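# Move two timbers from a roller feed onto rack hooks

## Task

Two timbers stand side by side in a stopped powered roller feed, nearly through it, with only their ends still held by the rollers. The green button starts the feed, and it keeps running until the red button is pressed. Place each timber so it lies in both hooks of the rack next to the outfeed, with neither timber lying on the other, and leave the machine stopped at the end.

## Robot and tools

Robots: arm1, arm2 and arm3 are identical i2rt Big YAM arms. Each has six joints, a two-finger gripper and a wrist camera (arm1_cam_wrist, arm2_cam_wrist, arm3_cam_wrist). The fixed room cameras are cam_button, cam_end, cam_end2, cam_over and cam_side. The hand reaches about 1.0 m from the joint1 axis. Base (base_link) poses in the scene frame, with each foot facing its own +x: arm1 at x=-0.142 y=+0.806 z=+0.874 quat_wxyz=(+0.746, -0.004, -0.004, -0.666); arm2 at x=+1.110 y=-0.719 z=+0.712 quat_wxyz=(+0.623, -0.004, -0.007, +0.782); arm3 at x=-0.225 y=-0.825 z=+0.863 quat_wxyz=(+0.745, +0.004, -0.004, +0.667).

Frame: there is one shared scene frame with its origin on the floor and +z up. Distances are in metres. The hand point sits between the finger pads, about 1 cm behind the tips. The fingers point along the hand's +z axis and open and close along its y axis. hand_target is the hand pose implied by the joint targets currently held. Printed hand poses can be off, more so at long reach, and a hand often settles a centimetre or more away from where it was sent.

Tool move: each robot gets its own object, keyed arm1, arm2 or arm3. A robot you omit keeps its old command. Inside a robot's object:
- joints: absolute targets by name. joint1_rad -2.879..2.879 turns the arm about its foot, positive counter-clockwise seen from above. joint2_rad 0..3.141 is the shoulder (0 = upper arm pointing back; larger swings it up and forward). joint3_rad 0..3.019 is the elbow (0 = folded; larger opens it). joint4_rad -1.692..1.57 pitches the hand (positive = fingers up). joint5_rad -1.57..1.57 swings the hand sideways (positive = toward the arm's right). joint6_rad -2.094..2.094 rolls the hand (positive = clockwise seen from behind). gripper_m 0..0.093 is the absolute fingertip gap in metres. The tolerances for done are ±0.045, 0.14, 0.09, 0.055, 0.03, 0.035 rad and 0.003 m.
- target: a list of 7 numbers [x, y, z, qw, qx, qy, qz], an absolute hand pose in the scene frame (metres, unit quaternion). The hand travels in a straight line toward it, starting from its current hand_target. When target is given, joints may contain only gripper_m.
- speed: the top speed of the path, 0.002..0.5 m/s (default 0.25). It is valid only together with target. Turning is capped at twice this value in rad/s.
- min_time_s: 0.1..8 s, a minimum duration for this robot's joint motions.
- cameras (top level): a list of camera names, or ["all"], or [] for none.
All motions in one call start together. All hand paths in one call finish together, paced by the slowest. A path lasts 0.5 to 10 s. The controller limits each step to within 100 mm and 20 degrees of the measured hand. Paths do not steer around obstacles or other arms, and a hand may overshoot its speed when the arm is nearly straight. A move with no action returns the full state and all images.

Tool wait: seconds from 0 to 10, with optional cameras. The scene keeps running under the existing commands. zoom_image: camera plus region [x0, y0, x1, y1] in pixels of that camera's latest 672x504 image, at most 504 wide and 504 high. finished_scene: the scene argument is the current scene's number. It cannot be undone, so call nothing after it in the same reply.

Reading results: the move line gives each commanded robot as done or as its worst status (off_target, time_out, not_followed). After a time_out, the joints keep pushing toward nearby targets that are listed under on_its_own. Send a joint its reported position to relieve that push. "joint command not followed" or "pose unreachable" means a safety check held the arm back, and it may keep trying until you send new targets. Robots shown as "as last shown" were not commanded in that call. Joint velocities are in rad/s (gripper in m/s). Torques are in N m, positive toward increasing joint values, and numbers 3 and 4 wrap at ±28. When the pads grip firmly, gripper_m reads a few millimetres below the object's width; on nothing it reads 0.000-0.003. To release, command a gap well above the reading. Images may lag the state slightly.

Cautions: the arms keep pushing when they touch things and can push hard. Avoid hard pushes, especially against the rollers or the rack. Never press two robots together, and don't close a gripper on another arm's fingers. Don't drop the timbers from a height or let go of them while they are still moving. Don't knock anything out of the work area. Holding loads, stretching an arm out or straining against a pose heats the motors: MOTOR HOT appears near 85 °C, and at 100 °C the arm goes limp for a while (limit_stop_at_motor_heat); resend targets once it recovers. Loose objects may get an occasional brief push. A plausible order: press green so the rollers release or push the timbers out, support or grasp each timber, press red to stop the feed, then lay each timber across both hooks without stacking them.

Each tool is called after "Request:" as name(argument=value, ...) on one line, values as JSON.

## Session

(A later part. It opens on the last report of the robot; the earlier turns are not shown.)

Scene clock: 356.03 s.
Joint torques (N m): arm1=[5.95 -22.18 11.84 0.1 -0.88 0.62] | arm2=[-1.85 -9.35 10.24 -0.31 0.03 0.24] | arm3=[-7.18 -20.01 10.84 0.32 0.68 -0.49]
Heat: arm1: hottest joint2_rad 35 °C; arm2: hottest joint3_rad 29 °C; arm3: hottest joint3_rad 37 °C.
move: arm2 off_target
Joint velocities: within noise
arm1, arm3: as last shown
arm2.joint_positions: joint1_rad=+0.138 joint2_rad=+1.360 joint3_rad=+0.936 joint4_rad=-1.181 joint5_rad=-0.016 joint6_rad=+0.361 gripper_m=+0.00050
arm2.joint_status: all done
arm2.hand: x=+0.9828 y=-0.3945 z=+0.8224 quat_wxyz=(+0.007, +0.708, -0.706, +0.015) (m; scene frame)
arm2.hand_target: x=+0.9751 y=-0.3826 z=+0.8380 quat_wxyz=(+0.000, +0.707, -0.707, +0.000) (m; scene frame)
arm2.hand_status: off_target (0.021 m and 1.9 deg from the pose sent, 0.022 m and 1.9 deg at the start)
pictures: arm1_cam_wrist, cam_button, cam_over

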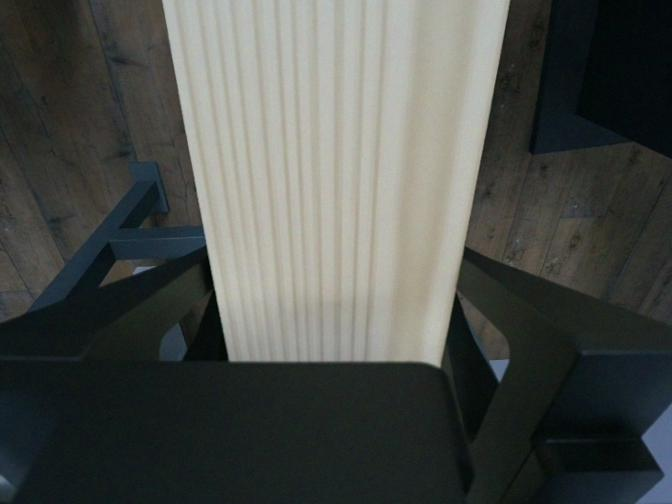

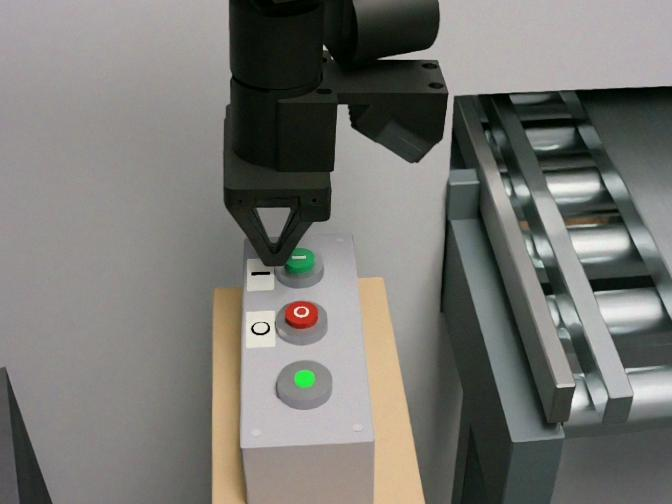

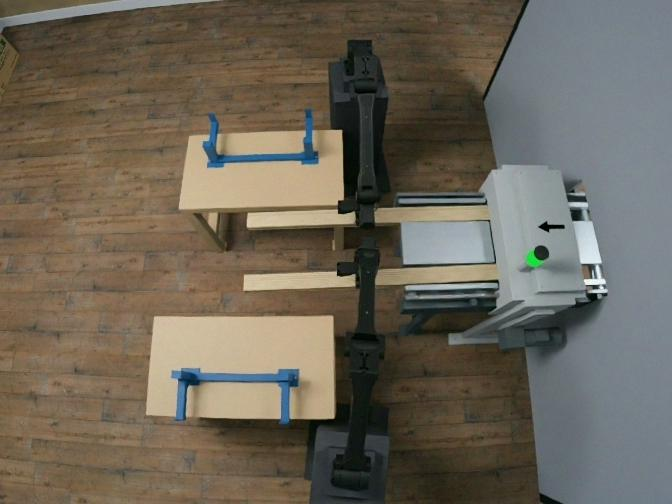

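Request:
move(arm1={"target":[-0.22,0.113,0.740,0,1,0,0],"speed":0.08}, arm3={"target":[-0.25,-0.121,0.738,0,1,0,0],"speed":0.08}, arm2={"target":[1.028,-0.383,0.85,0,0.7071,-0.7071,0],"speed":0.08}, cameras=["cam_button","cam_over","cam_side","arm1_cam_wrist","arm3_cam_wrist"])

Scene clock: 371.60 s.
Joint torques (N m): arm1=[0.32 -26.34 11.75 -0.43 0.04 -0.19] | arm2=[-3.19 -9.64 9.01 -0.28 0.06 0.01] | arm3=[-2.2 -24.29 9.18 0.32 -0.05 0.33]
Heat: arm1: hottest joint2_rad 35 °C; arm2: hottest joint3_rad 29 °C; arm3: hottest joint3_rad 38 °C.
move: arm1 off_target; arm2 off_target; arm3 off_target
Joint velocities: within noise
arm1.joint_positions: joint1_rad=-0.223 joint2_rad=+2.558 joint3_rad=+1.939 joint4_rad=-1.043 joint5_rad=+0.004 joint6_rad=+1.481 gripper_m=+0.06193
arm1.joint_status: not commanded
arm1.hand: x=-0.2152 y=+0.1447 z=+0.6954 quat_wxyz=(+0.040, -0.999, +0.010, -0.003) (m; scene frame)
arm1.hand_target: x=-0.2197 y=+0.1150 z=+0.7403 quat_wxyz=(+0.000, -1.000, +0.000, +0.000) (m; scene frame)
arm1.hand_status: off_target (0.055 m and 4.7 deg from the pose sent, 0.095 m and 2.2 deg at the start)
arm2.joint_positions: joint1_rad=+0.015 joint2_rad=+1.316 joint3_rad=+0.936 joint4_rad=-1.218 joint5_rad=-0.016 joint6_rad=+0.241 gripper_m=+0.00050
arm2.joint_status: not commanded
arm2.hand: x=+1.0257 y=-0.3900 z=+0.8373 quat_wxyz=(+0.007, +0.706, -0.708, +0.011) (m; scene frame)
arm2.hand_target: x=+1.0280 y=-0.3832 z=+0.8499 quat_wxyz=(+0.000, +0.707, -0.707, +0.000) (m; scene frame)
arm2.hand_status: off_target (0.015 m and 1.5 deg from the pose sent, 0.054 m and 1.9 deg at the start)
arm3.joint_positions: joint1_rad=+0.151 joint2_rad=+2.570 joint3_rad=+1.994 joint4_rad=-1.083 joint5_rad=-0.006 joint6_rad=-1.564 gripper_m=+0.06377
arm3.joint_status: not commanded
arm3.hand: x=-0.2523 y=-0.1478 z=+0.6943 quat_wxyz=(+0.038, +0.999, +0.016, -0.001) (m; scene frame)
arm3.hand_target: x=-0.2499 y=-0.1225 z=+0.7379 quat_wxyz=(+0.000, +1.000, +0.000, +0.000) (m; scene frame)
arm3.hand_status: off_target (0.051 m and 4.7 deg from the pose sent, 0.095 m and 2.2 deg at the start)
pictures: arm1_cam_wrist, arm3_cam_wrist, cam_button, cam_over, cam_side

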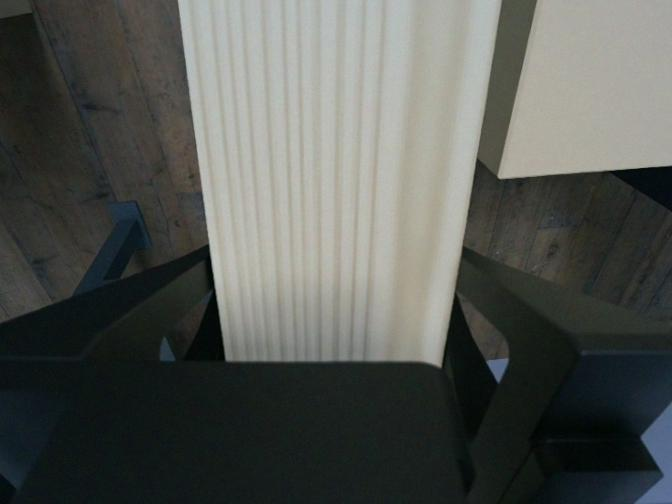

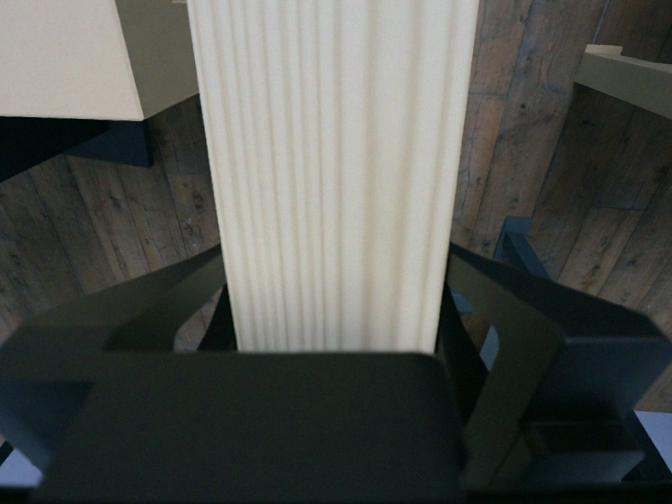

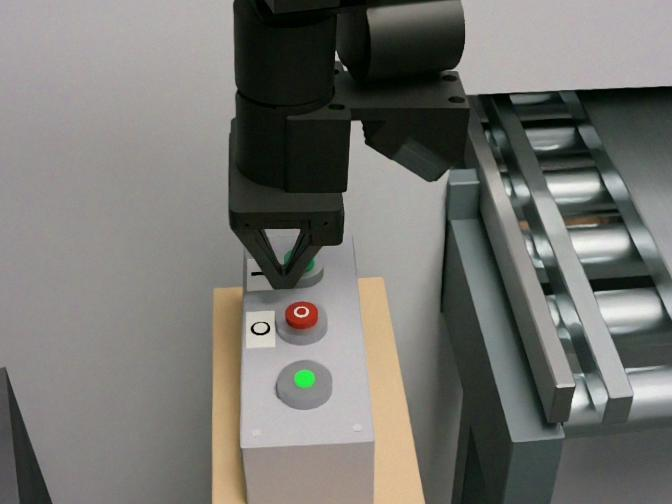

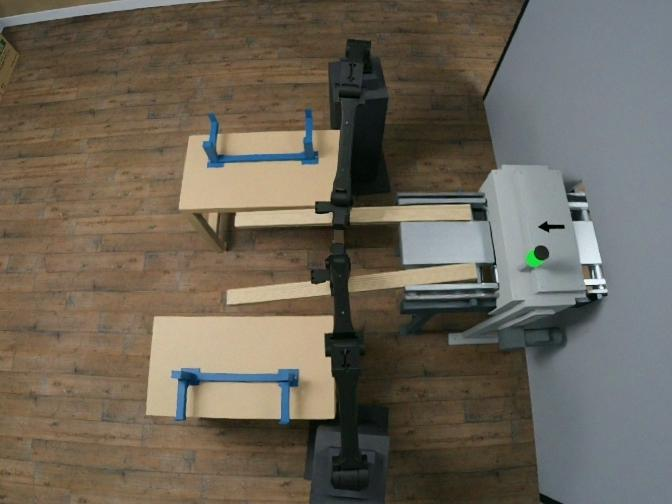

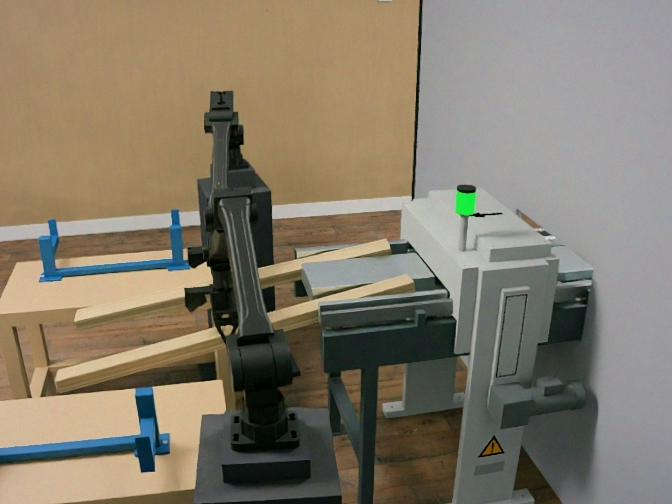

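Request:
move(arm1={"target":[-0.24,0.15,0.93,0,1,0,0],"speed":0.1}, arm3={"target":[-0.27,-0.15,0.93,0,1,0,0],"speed":0.1}, arm2={"target":[1.033,-0.372,0.845,0,0.7071,-0.7071,0],"speed":0.08}, cameras=["cam_button","cam_over","cam_side"])

Scene clock: 392.13 s.
Joint torques (N m): arm1=[-0.67 -28.92 12.6 -0.98 -0.21 -0.08] | arm2=[-3.25 -7.82 9.99 0.28 0.07 0.01] | arm3=[-1.03 -27.05 11.55 -2.61 0.04 0.93]
Heat: arm1: hottest joint2_rad 36 °C; arm2: hottest joint3_rad 30 °C; arm3: hottest joint3_rad 37 °C.
move: arm1 off_target; arm2 off_target; arm3 off_target
Joint velocities: within noise
arm1.joint_positions: joint1_rad=-0.253 joint2_rad=+2.283 joint3_rad=+1.871 joint4_rad=-1.283 joint5_rad=+0.011 joint6_rad=+1.434 gripper_m=+0.06186
arm1.joint_status: not commanded
arm1.hand: x=-0.2335 y=+0.1727 z=+0.8547 quat_wxyz=(+0.056, -0.998, +0.001, -0.004) (m; scene frame)
arm1.hand_target: x=-0.2396 y=+0.1533 z=+0.9281 quat_wxyz=(+0.000, -1.000, +0.000, +0.000) (m; scene frame)
arm1.hand_status: off_target (0.079 m and 6.5 deg from the pose sent, 0.236 m and 4.7 deg at the start; pose on its path clipped on 14 of 80 steps)
arm2.joint_positions: joint1_rad=-0.005 joint2_rad=+1.321 joint3_rad=+0.936 joint4_rad=-1.218 joint5_rad=-0.016 joint6_rad=+0.220 gripper_m=+0.00050
arm2.joint_status: not commanded
arm2.hand: x=+1.0323 y=-0.3884 z=+0.8357 quat_wxyz=(+0.009, +0.707, -0.707, +0.013) (m; scene frame)
arm2.hand_target: x=+1.0331 y=-0.3725 z=+0.8451 quat_wxyz=(+0.000, +0.707, -0.707, +0.000) (m; scene frame)
arm2.hand_status: off_target (0.019 m and 1.7 deg from the pose sent, 0.021 m and 1.5 deg at the start)
arm3.joint_positions: joint1_rad=+0.166 joint2_rad=+2.323 joint3_rad=+1.942 joint4_rad=-1.259 joint5_rad=-0.011 joint6_rad=-1.595 gripper_m=+0.06377
arm3.joint_status: not commanded
arm3.hand: x=-0.2635 y=-0.1581 z=+0.8421 quat_wxyz=(+0.028, +0.999, +0.040, -0.005) (m; scene frame)
arm3.hand_target: x=-0.2696 y=-0.1517 z=+0.9253 quat_wxyz=(-0.003, +1.000, +0.001, -0.002) (m; scene frame)
arm3.hand_status: off_target (0.089 m and 5.6 deg from the pose sent, 0.236 m and 4.7 deg at the start; pose on its path clipped on 46 of 80 steps)
pictures: cam_button, cam_over, cam_side

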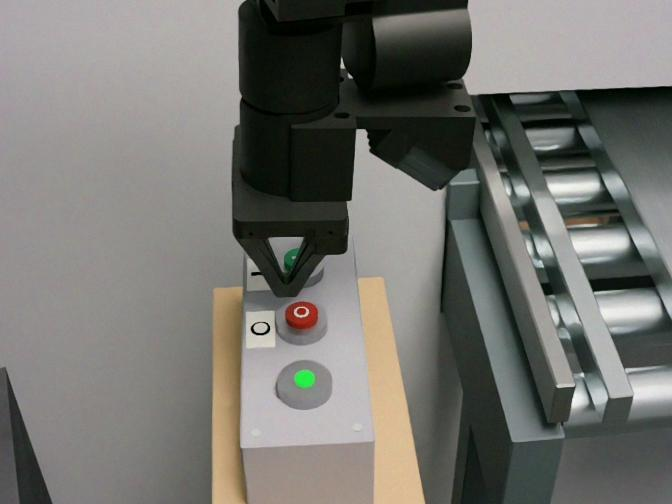

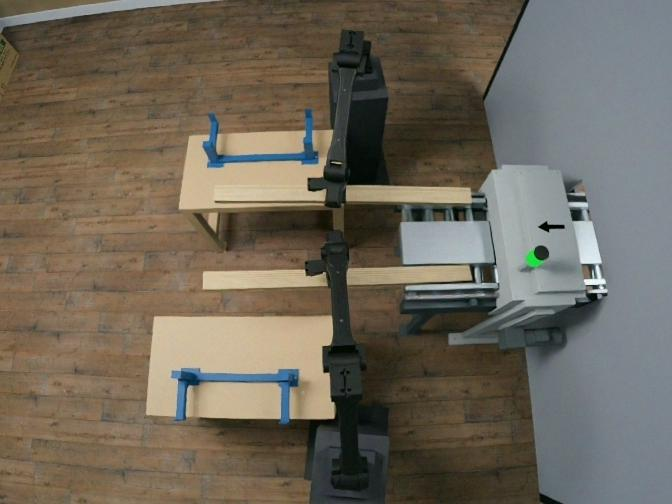

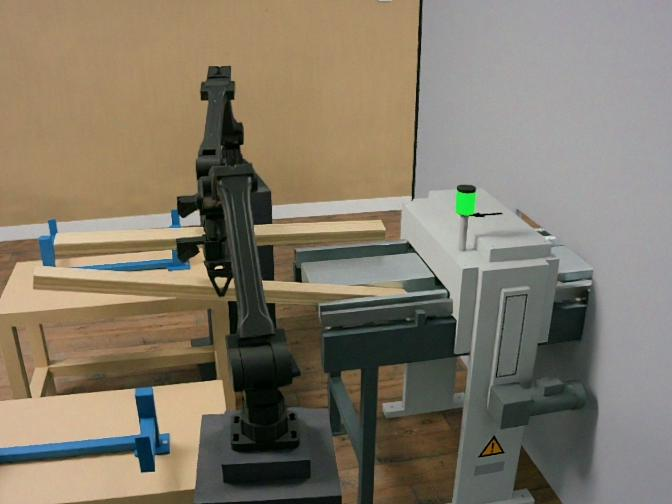

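Request:
move(arm1={"target":[-0.42,0.33,1.09,0,1,0,0],"speed":0.15}, arm3={"target":[-0.45,-0.33,1.09,0,1,0,0],"speed":0.15}, arm2={"target":[1.033,-0.378,0.787,0,0.7071,-0.7071,0],"speed":0.08}, cameras=["cam_button","cam_over","cam_side","cam_end"])

Scene clock: 435.13 s.
Joint torques (N m): arm1=[0.09 -23 15.08 -1.2 -0.24 -0.08] | arm2=[-2.78 -5.42 4.52 1.85 0.04 0.08] | arm3=[-2.43 -20.6 11.96 -0.4 0.12 0.17]
Heat: arm1: hottest joint2_rad 34 °C; arm2: hottest joint3_rad 31 °C; arm3: hottest joint3_rad 40 °C.
move: arm1 off_target; arm2 off_target; arm3 off_target
Joint velocities: within noise
arm1.joint_positions: joint1_rad=-0.636 joint2_rad=+1.872 joint3_rad=+1.662 joint4_rad=-1.484 joint5_rad=+0.015 joint6_rad=+1.058 gripper_m=+0.06186
arm1.joint_status: not commanded
arm1.hand: x=-0.4154 y=+0.3402 z=+1.0255 quat_wxyz=(+0.051, -0.998, +0.005, -0.025) (m; scene frame)
arm1.hand_target: x=-0.4183 y=+0.3331 z=+1.0882 quat_wxyz=(+0.000, -1.000, +0.000, +0.000) (m; scene frame)
arm1.hand_status: off_target (0.065 m and 6.5 deg from the pose sent, 0.339 m and 6.5 deg at the start; pose on its path clipped on 13 of 89 steps)
arm2.joint_positions: joint1_rad=-0.005 joint2_rad=+1.338 joint3_rad=+0.895 joint4_rad=-1.095 joint5_rad=-0.016 joint6_rad=+0.220 gripper_m=+0.00050
arm2.joint_status: not commanded
arm2.hand: x=+1.0295 y=-0.3746 z=+0.8162 quat_wxyz=(-0.009, +0.707, -0.707, -0.015) (m; scene frame)
arm2.hand_target: x=+1.0332 y=-0.3800 z=+0.7889 quat_wxyz=(+0.000, +0.707, -0.707, +0.000) (m; scene frame)
arm2.hand_status: off_target (0.030 m and 2.1 deg from the pose sent, 0.050 m and 1.7 deg at the start)
arm3.joint_positions: joint1_rad=+0.541 joint2_rad=+1.853 joint3_rad=+1.674 joint4_rad=-1.505 joint5_rad=-0.015 joint6_rad=-1.160 gripper_m=+0.06377
arm3.joint_status: not commanded
arm3.hand: x=-0.4521 y=-0.3367 z=+1.0298 quat_wxyz=(+0.048, +0.999, +0.009, +0.017) (m; scene frame)
arm3.hand_target: x=-0.4491 y=-0.3325 z=+1.0881 quat_wxyz=(+0.000, +1.000, +0.000, +0.000) (m; scene frame)
arm3.hand_status: off_target (0.061 m and 5.9 deg from the pose sent, 0.355 m and 5.6 deg at the start; pose on its path clipped on 32 of 89 steps)
pictures: cam_button, cam_end, cam_over, cam_side

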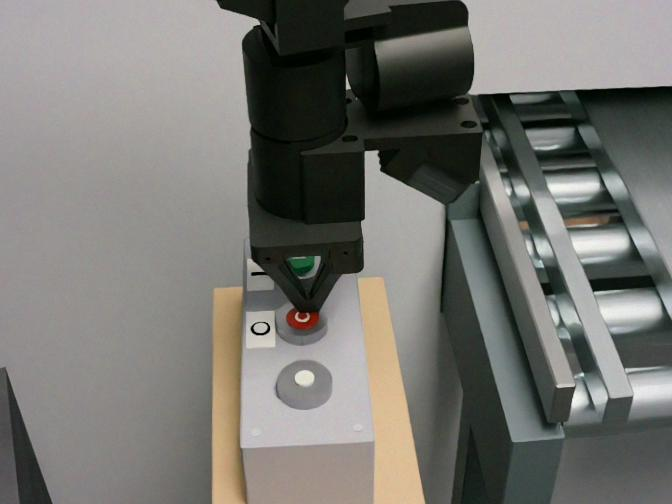

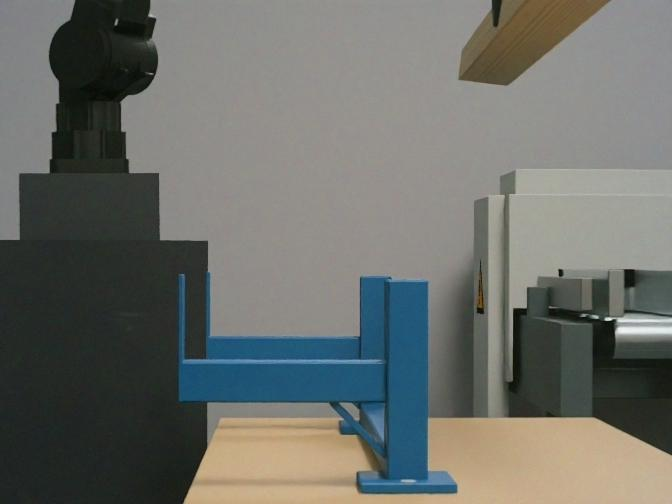

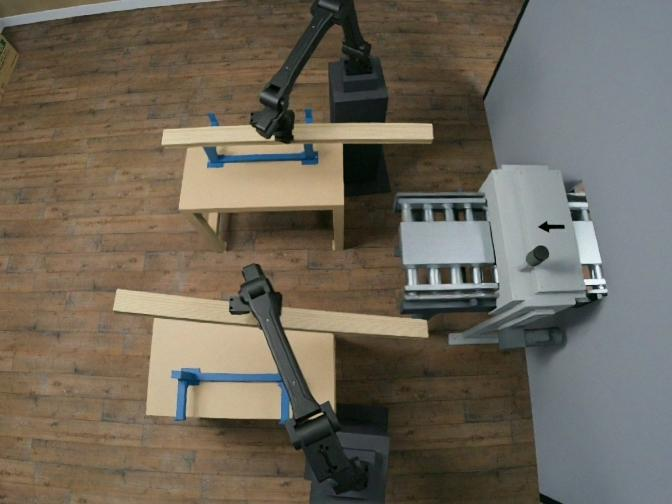

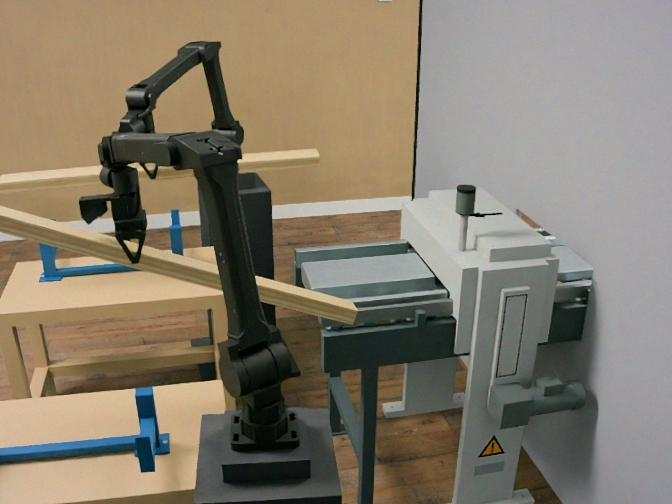

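Request:
move(arm1={"target":[-0.66,0.56,1.06,0,1,0,0],"speed":0.15}, arm3={"target":[-0.72,-0.58,1.08,0,1,0,0],"speed":0.15}, arm2={"target":[1.033,-0.36,0.95,0,0.7071,-0.7071,0],"speed":0.1}, cameras=["all"])

Scene clock: 458.63 s.
Joint torques (N m): arm1=[0.5 -20.72 18.1 -0.64 -0.22 -0.09] | arm2=[-3.25 -9.93 12.23 -0.34 0.08 0.01] | arm3=[-2.26 -17.73 16.68 -0.64 0.01 0.18]
Heat: arm1: hottest joint2_rad 34 °C; arm2: hottest joint3_rad 30 °C; arm3: hottest joint3_rad 40 °C.
move: arm1 off_target; arm2 off_target; arm3 off_target
Joint velocities: within noise
arm1.joint_positions: joint1_rad=-1.234 joint2_rad=+1.891 joint3_rad=+1.641 joint4_rad=-1.445 joint5_rad=+0.017 joint6_rad=+0.461 gripper_m=+0.06186
arm1.joint_status: not commanded
arm1.hand: x=-0.6339 y=+0.5741 z=+1.0040 quat_wxyz=(+0.029, -0.998, +0.005, -0.053) (m; scene frame)
arm1.hand_target: x=-0.6556 y=+0.5622 z=+1.0604 quat_wxyz=(+0.000, -1.000, +0.000, +0.001) (m; scene frame)
arm1.hand_status: off_target (0.063 m and 6.9 deg from the pose sent, 0.331 m and 6.5 deg at the start)
arm2.joint_positions: joint1_rad=-0.015 joint2_rad=+1.311 joint3_rad=+1.164 joint4_rad=-1.486 joint5_rad=-0.016 joint6_rad=+0.210 gripper_m=+0.00050
arm2.joint_status: not commanded
arm2.hand: x=+1.0319 y=-0.3758 z=+0.9237 quat_wxyz=(+0.017, +0.706, -0.707, +0.025) (m; scene frame)
arm2.hand_target: x=+1.0331 y=-0.3613 z=+0.9498 quat_wxyz=(+0.000, +0.707, -0.707, +0.000) (m; scene frame)
arm2.hand_status: off_target (0.031 m and 3.4 deg from the pose sent, 0.135 m and 2.1 deg at the start)
arm3.joint_positions: joint1_rad=+1.219 joint2_rad=+1.823 joint3_rad=+1.601 joint4_rad=-1.480 joint5_rad=-0.018 joint6_rad=-0.479 gripper_m=+0.06377
arm3.joint_status: not commanded
arm3.hand: x=-0.6936 y=-0.5961 z=+1.0156 quat_wxyz=(+0.032, +0.998, +0.007, +0.054) (m; scene frame)
arm3.hand_target: x=-0.7143 y=-0.5830 z=+1.0798 quat_wxyz=(+0.000, +1.000, +0.000, -0.001) (m; scene frame)
arm3.hand_status: off_target (0.071 m and 7.3 deg from the pose sent, 0.365 m and 6.0 deg at the start)
pictures: arm1_cam_wrist, arm2_cam_wrist, arm3_cam_wrist, cam_button, cam_end, cam_end2, cam_over, cam_side

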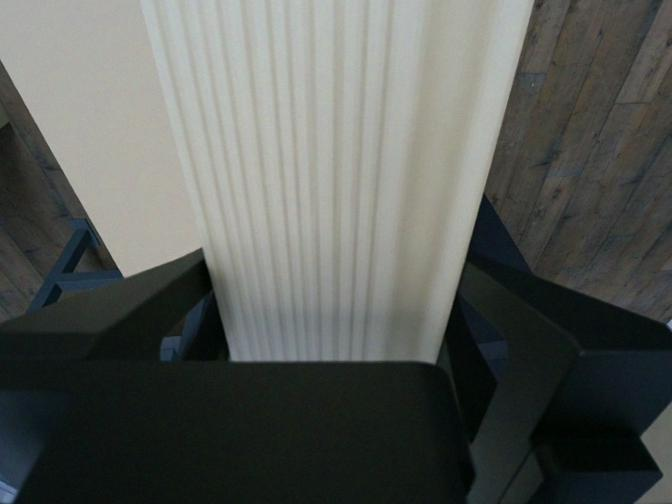

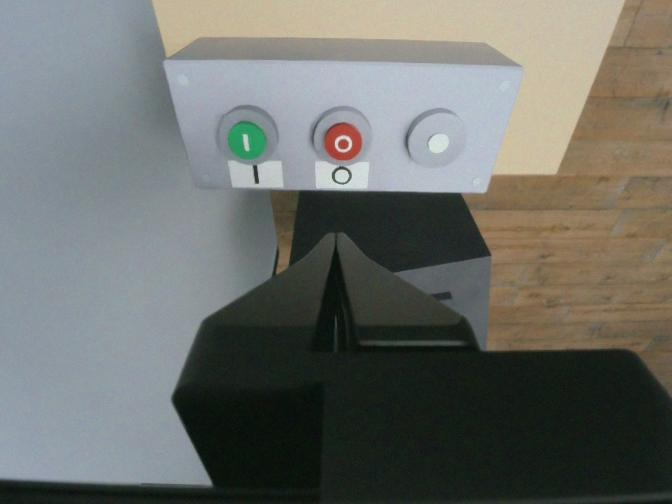

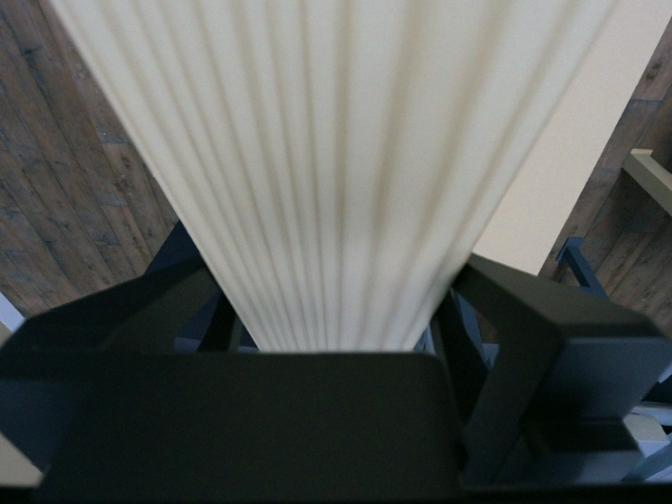

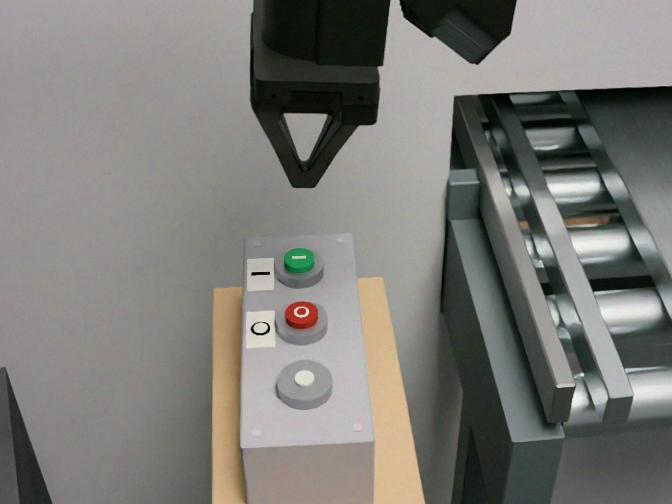

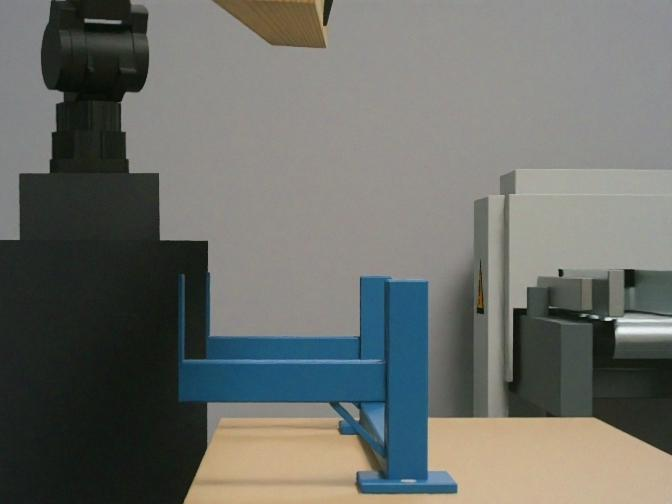

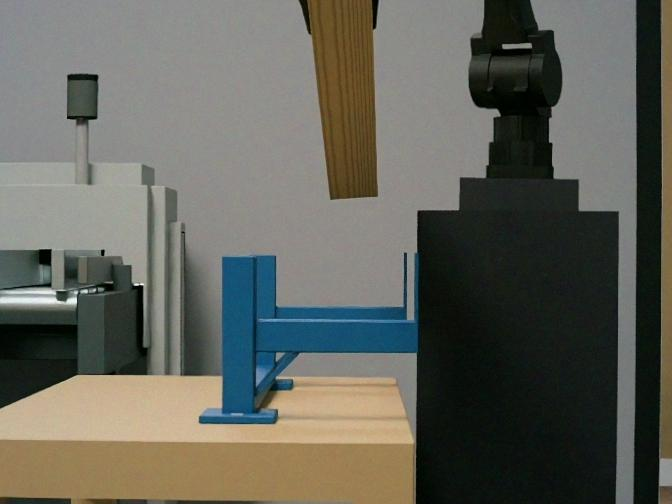

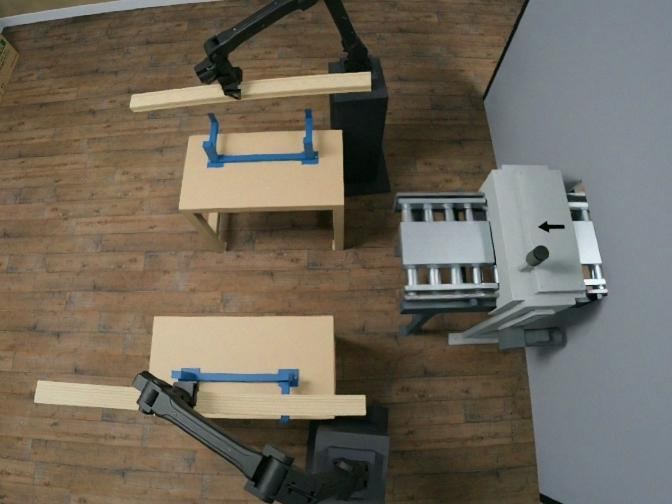

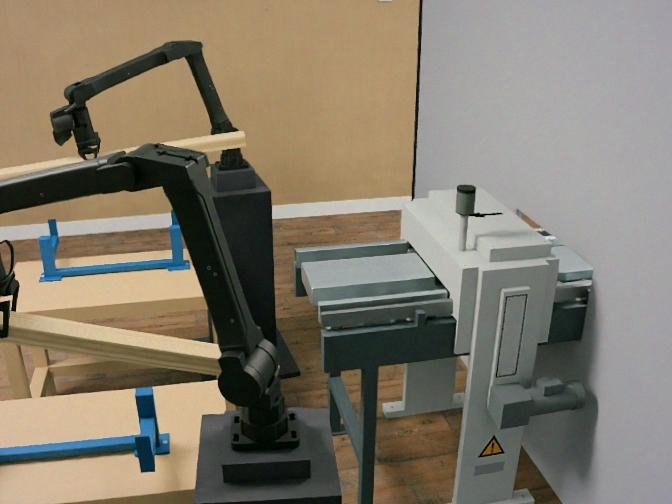

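Request:
move(arm1={"target":[-0.67,0.55,0.95,0,1,0,0],"speed":0.12}, arm3={"target":[-0.74,-0.56,0.97,0,0.985,0,0.174],"speed":0.12}, cameras=["all"])

Scene clock: 520.97 s.
Joint torques (N m): arm1=[1.26 -22.3 12.1 -0.08 -0.21 -0.04] | arm2=[-3.25 -9.99 12.25 -0.35 0.08 0.01] | arm3=[-1.2 -21.6 14.32 -2.15 0.35 0.16]
Heat: arm1: hottest joint3_rad 40 °C; arm2: hottest joint3_rad 39 °C; arm3: hottest joint3_rad 49 °C.
move: arm1 off_target; arm3 off_target
Joint velocities: within noise
arm1.joint_positions: joint1_rad=-1.234 joint2_rad=+2.013 joint3_rad=+1.572 joint4_rad=-1.217 joint5_rad=+0.016 joint6_rad=+0.461 gripper_m=+0.06186
arm1.joint_status: not commanded
arm1.hand: x=-0.6559 y=+0.5622 z=+0.9097 quat_wxyz=(+0.020, -0.999, +0.005, -0.036) (m; scene frame)
arm1.hand_target: x=-0.6685 y=+0.5508 z=+0.9497 quat_wxyz=(+0.000, -1.000, +0.000, +0.000) (m; scene frame)
arm1.hand_status: off_target (0.044 m and 4.8 deg from the pose sent, 0.069 m and 6.9 deg at the start)
arm2: as last shown
arm3.joint_positions: joint1_rad=+1.236 joint2_rad=+2.178 joint3_rad=+1.823 joint4_rad=-1.625 joint5_rad=+0.121 joint6_rad=-0.429 gripper_m=+0.06377
arm3.joint_status: not commanded
arm3.hand: x=-0.7154 y=-0.5675 z=+0.9095 quat_wxyz=(+0.026, +0.978, +0.003, +0.209) (m; scene frame)
arm3.hand_target: x=-0.7359 y=-0.5620 z=+0.9691 quat_wxyz=(+0.000, +0.985, +0.000, +0.172) (m; scene frame)
arm3.hand_status: off_target (0.066 m and 5.0 deg from the pose sent, 0.074 m and 14.3 deg at the start)
pictures: arm1_cam_wrist, arm2_cam_wrist, arm3_cam_wrist, cam_button, cam_end, cam_end2, cam_over, cam_side

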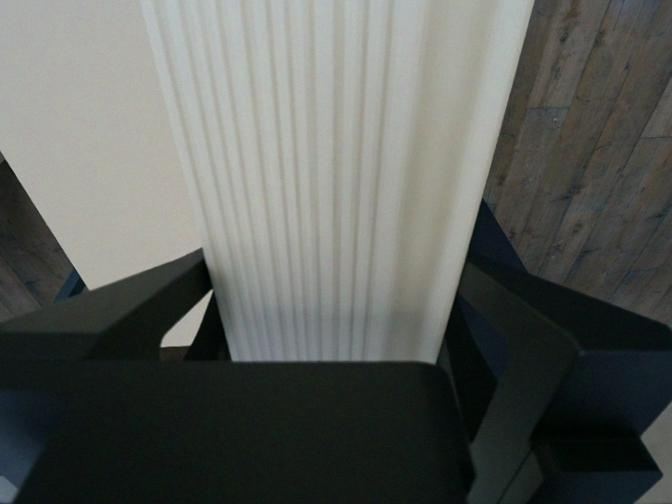

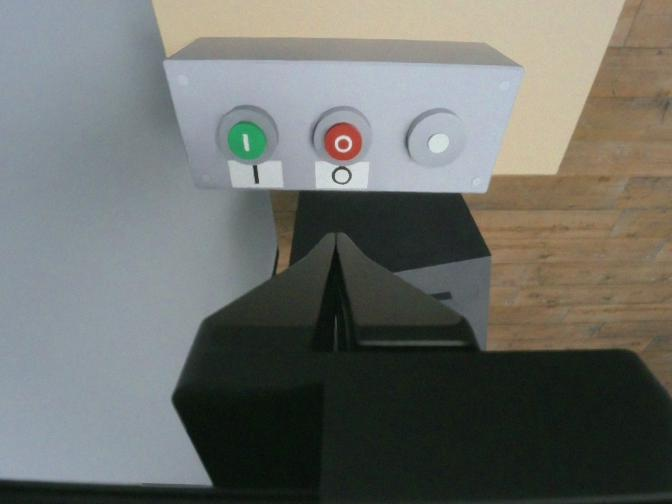

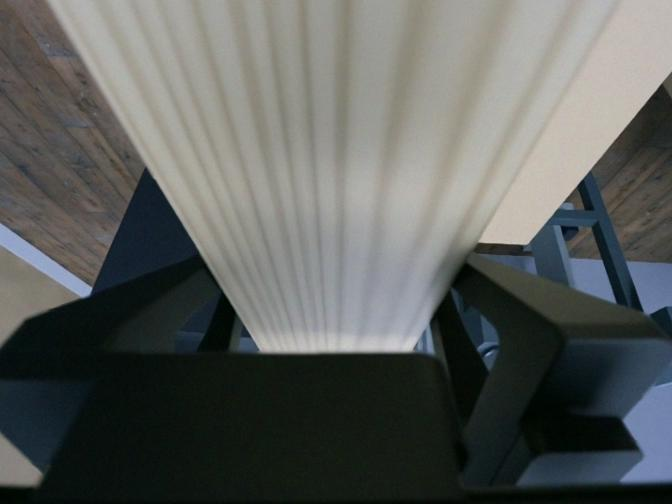

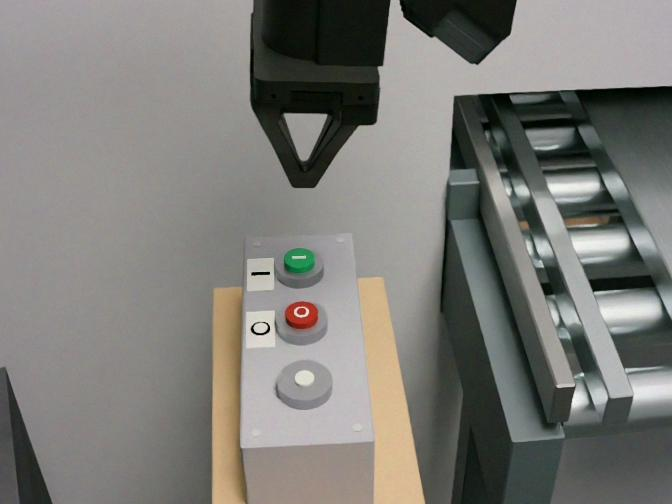

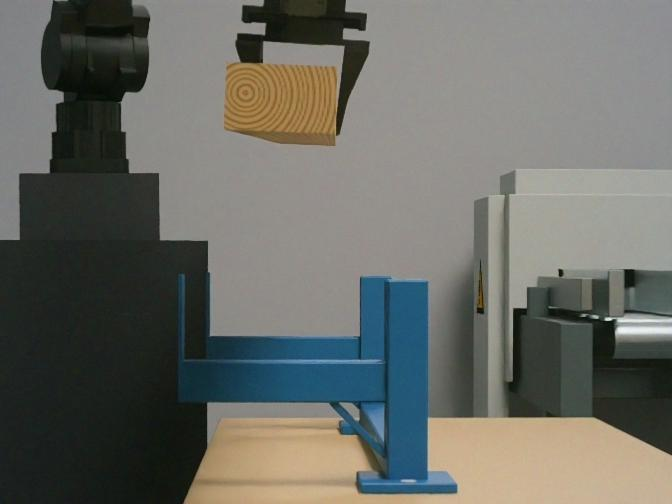

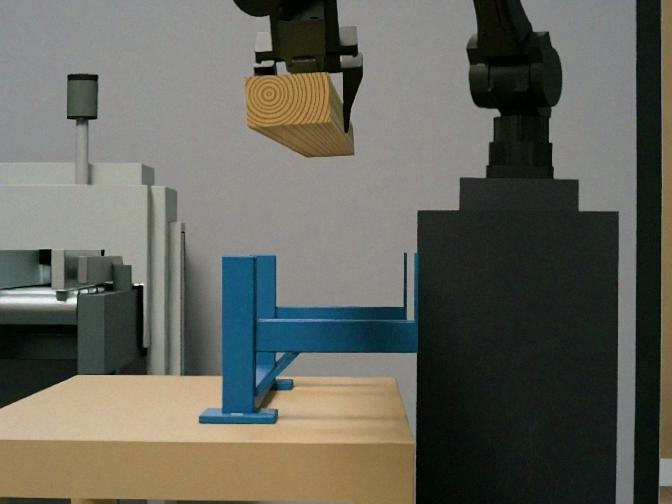

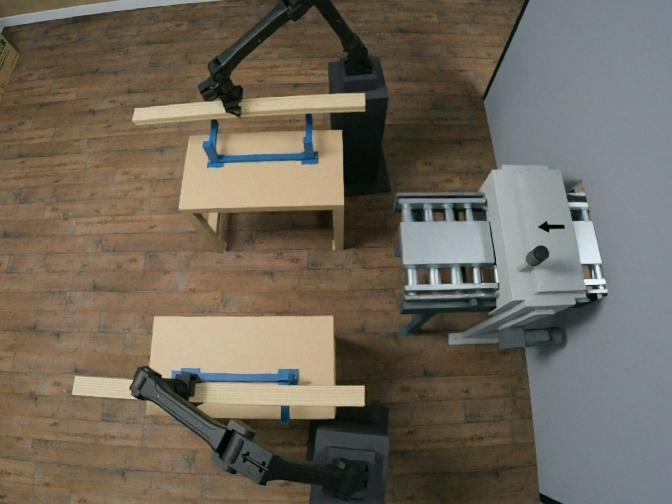

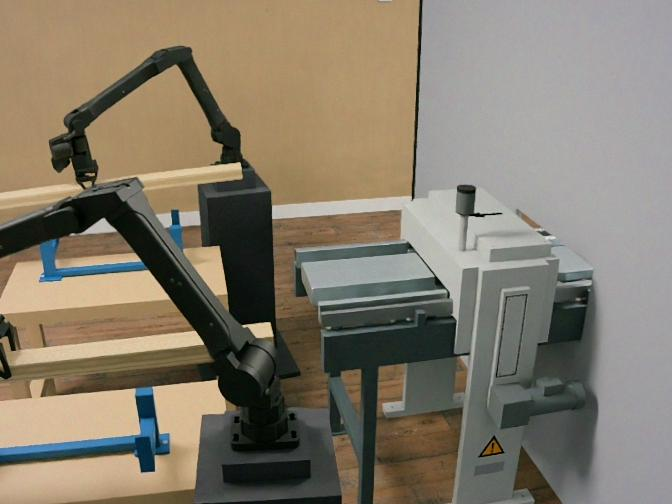

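Request:
move(arm1={"target":[-0.67,0.55,0.81,0,1,0,0],"speed":0.1}, arm3={"target":[-0.745,-0.578,0.83,0,0.985,0,0.174],"speed":0.1}, cameras=["cam_end","cam_end2","cam_over","cam_side"])

Scene clock: 547.30 s.
Joint torques (N m): arm1=[1.08 -22.89 9.84 -0.09 -0.2 -0.06] | arm2=[-3.25 -9.93 12.25 -0.35 0.08 0.02] | arm3=[-1.38 -22.01 8.4 -1.01 0.19 0.15]
Heat: arm1: hottest joint3_rad 36 °C; arm2: hottest joint3_rad 40 °C; arm3: hottest joint3_rad 57 °C.
move: arm1 off_target; arm3 off_target
Joint velocities: within noise
arm1.joint_positions: joint1_rad=-1.234 joint2_rad=+2.191 joint3_rad=+1.460 joint4_rad=-0.921 joint5_rad=+0.016 joint6_rad=+0.461 gripper_m=+0.06186
arm1.joint_status: not commanded
arm1.hand: x=-0.6484 y=+0.5640 z=+0.7728 quat_wxyz=(+0.019, -0.999, +0.005, -0.034) (m; scene frame)
arm1.hand_target: x=-0.6688 y=+0.5507 z=+0.8099 quat_wxyz=(+0.000, -1.000, +0.000, +0.000) (m; scene frame)
arm1.hand_status: off_target (0.045 m and 4.5 deg from the pose sent, 0.102 m and 4.7 deg at the start)
arm2: as last shown
arm3.joint_positions: joint1_rad=+1.270 joint2_rad=+2.318 joint3_rad=+1.756 joint4_rad=-1.380 joint5_rad=+0.117 joint6_rad=-0.398 gripper_m=+0.06377
arm3.joint_status: not commanded
arm3.hand: x=-0.7320 y=-0.5799 z=+0.7938 quat_wxyz=(+0.014, +0.981, +0.003, +0.192) (m; scene frame)
arm3.hand_target: x=-0.7441 y=-0.5783 z=+0.8291 quat_wxyz=(+0.000, +0.985, +0.000, +0.174) (m; scene frame)
arm3.hand_status: off_target (0.039 m and 2.7 deg from the pose sent, 0.086 m and 5.0 deg at the start)
pictures: cam_end, cam_end2, cam_over, cam_side

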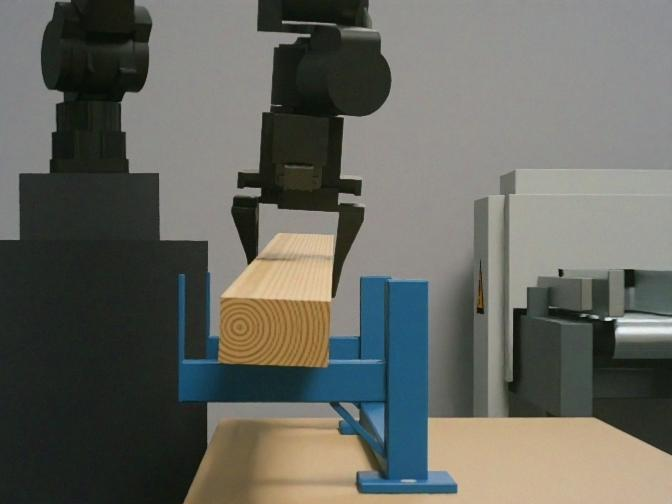

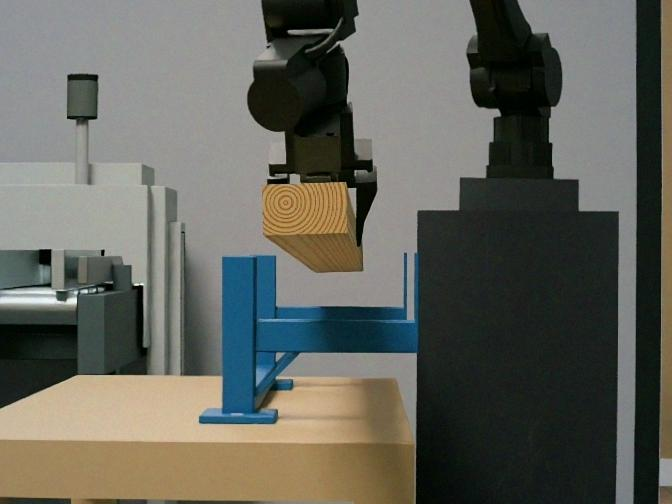

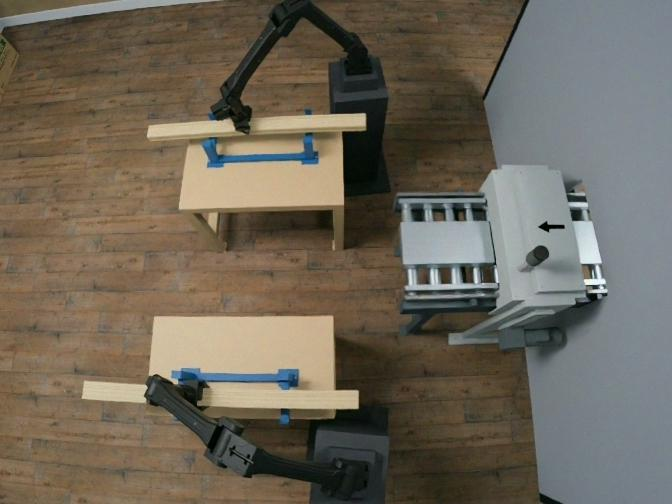

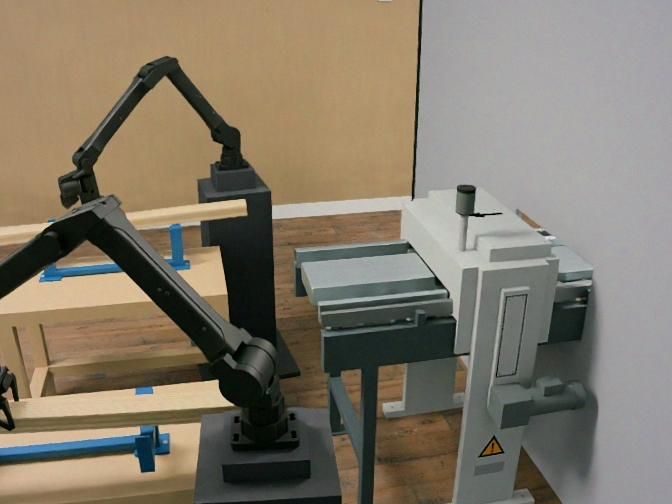

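Request:
move(arm1={"target":[-0.67,0.55,0.755,0,1,0,0],"speed":0.06}, arm3={"target":[-0.745,-0.578,0.755,0,0.985,0,0.174],"speed":0.06}, cameras=["cam_end","cam_end2","cam_side"])

Scene clock: 557.23 s.
Joint torques (N m): arm1=[0.91 -21.01 9.17 0.1 -0.19 -0.06] | arm2=[-3.25 -9.93 12.23 -0.34 0.08 0.02] | arm3=[-1.61 -20.54 7.73 -0.21 0.01 0.09]
Heat: arm1: hottest joint2_rad 35 °C; arm2: hottest joint3_rad 41 °C; arm3: hottest joint3_rad 54 °C.
move: arm1 off_target; arm3 off_target
Joint velocities: within noise
arm1.joint_positions: joint1_rad=-1.234 joint2_rad=+2.259 joint3_rad=+1.456 joint4_rad=-0.823 joint5_rad=+0.016 joint6_rad=+0.461 gripper_m=+0.06186
arm1.joint_status: not commanded
arm1.hand: x=-0.6531 y=+0.5613 z=+0.7336 quat_wxyz=(+0.013, -1.000, +0.005, -0.022) (m; scene frame)
arm1.hand_target: x=-0.6694 y=+0.5504 z=+0.7553 quat_wxyz=(+0.000, -1.000, +0.000, +0.000) (m; scene frame)
arm1.hand_status: off_target (0.030 m and 3.0 deg from the pose sent, 0.031 m and 4.5 deg at the start)
arm2: as last shown
arm3.joint_positions: joint1_rad=+1.273 joint2_rad=+2.405 joint3_rad=+1.743 joint4_rad=-1.276 joint5_rad=+0.122 joint6_rad=-0.390 gripper_m=+0.06377
arm3.joint_status: not commanded
arm3.hand: x=-0.7307 y=-0.5809 z=+0.7350 quat_wxyz=(+0.010, +0.981, +0.001, +0.191) (m; scene frame)
arm3.hand_target: x=-0.7446 y=-0.5782 z=+0.7550 quat_wxyz=(+0.000, +0.985, +0.000, +0.174) (m; scene frame)
arm3.hand_status: off_target (0.025 m and 2.3 deg from the pose sent, 0.041 m and 2.7 deg at the start)
pictures: cam_end, cam_end2, cam_side

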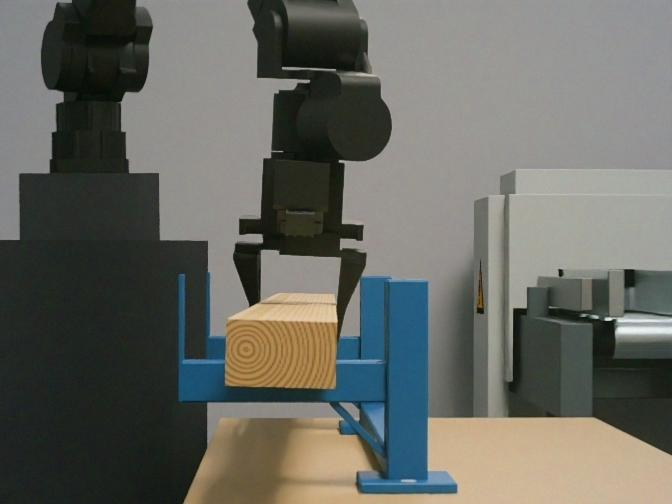

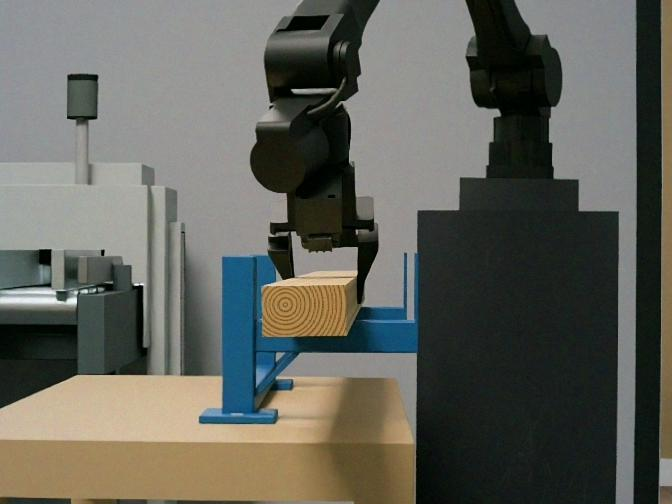

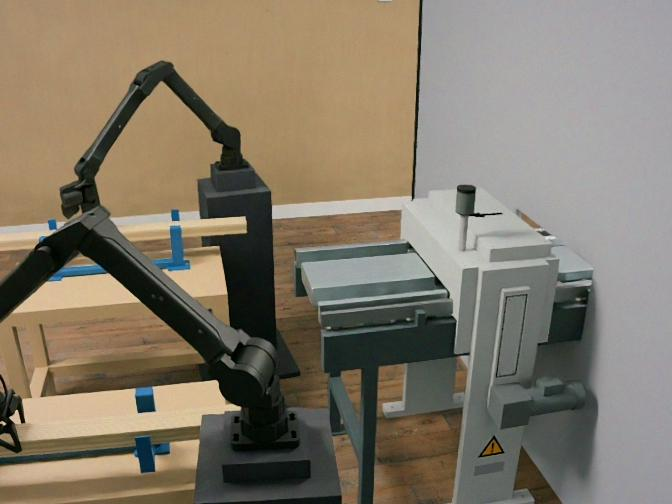

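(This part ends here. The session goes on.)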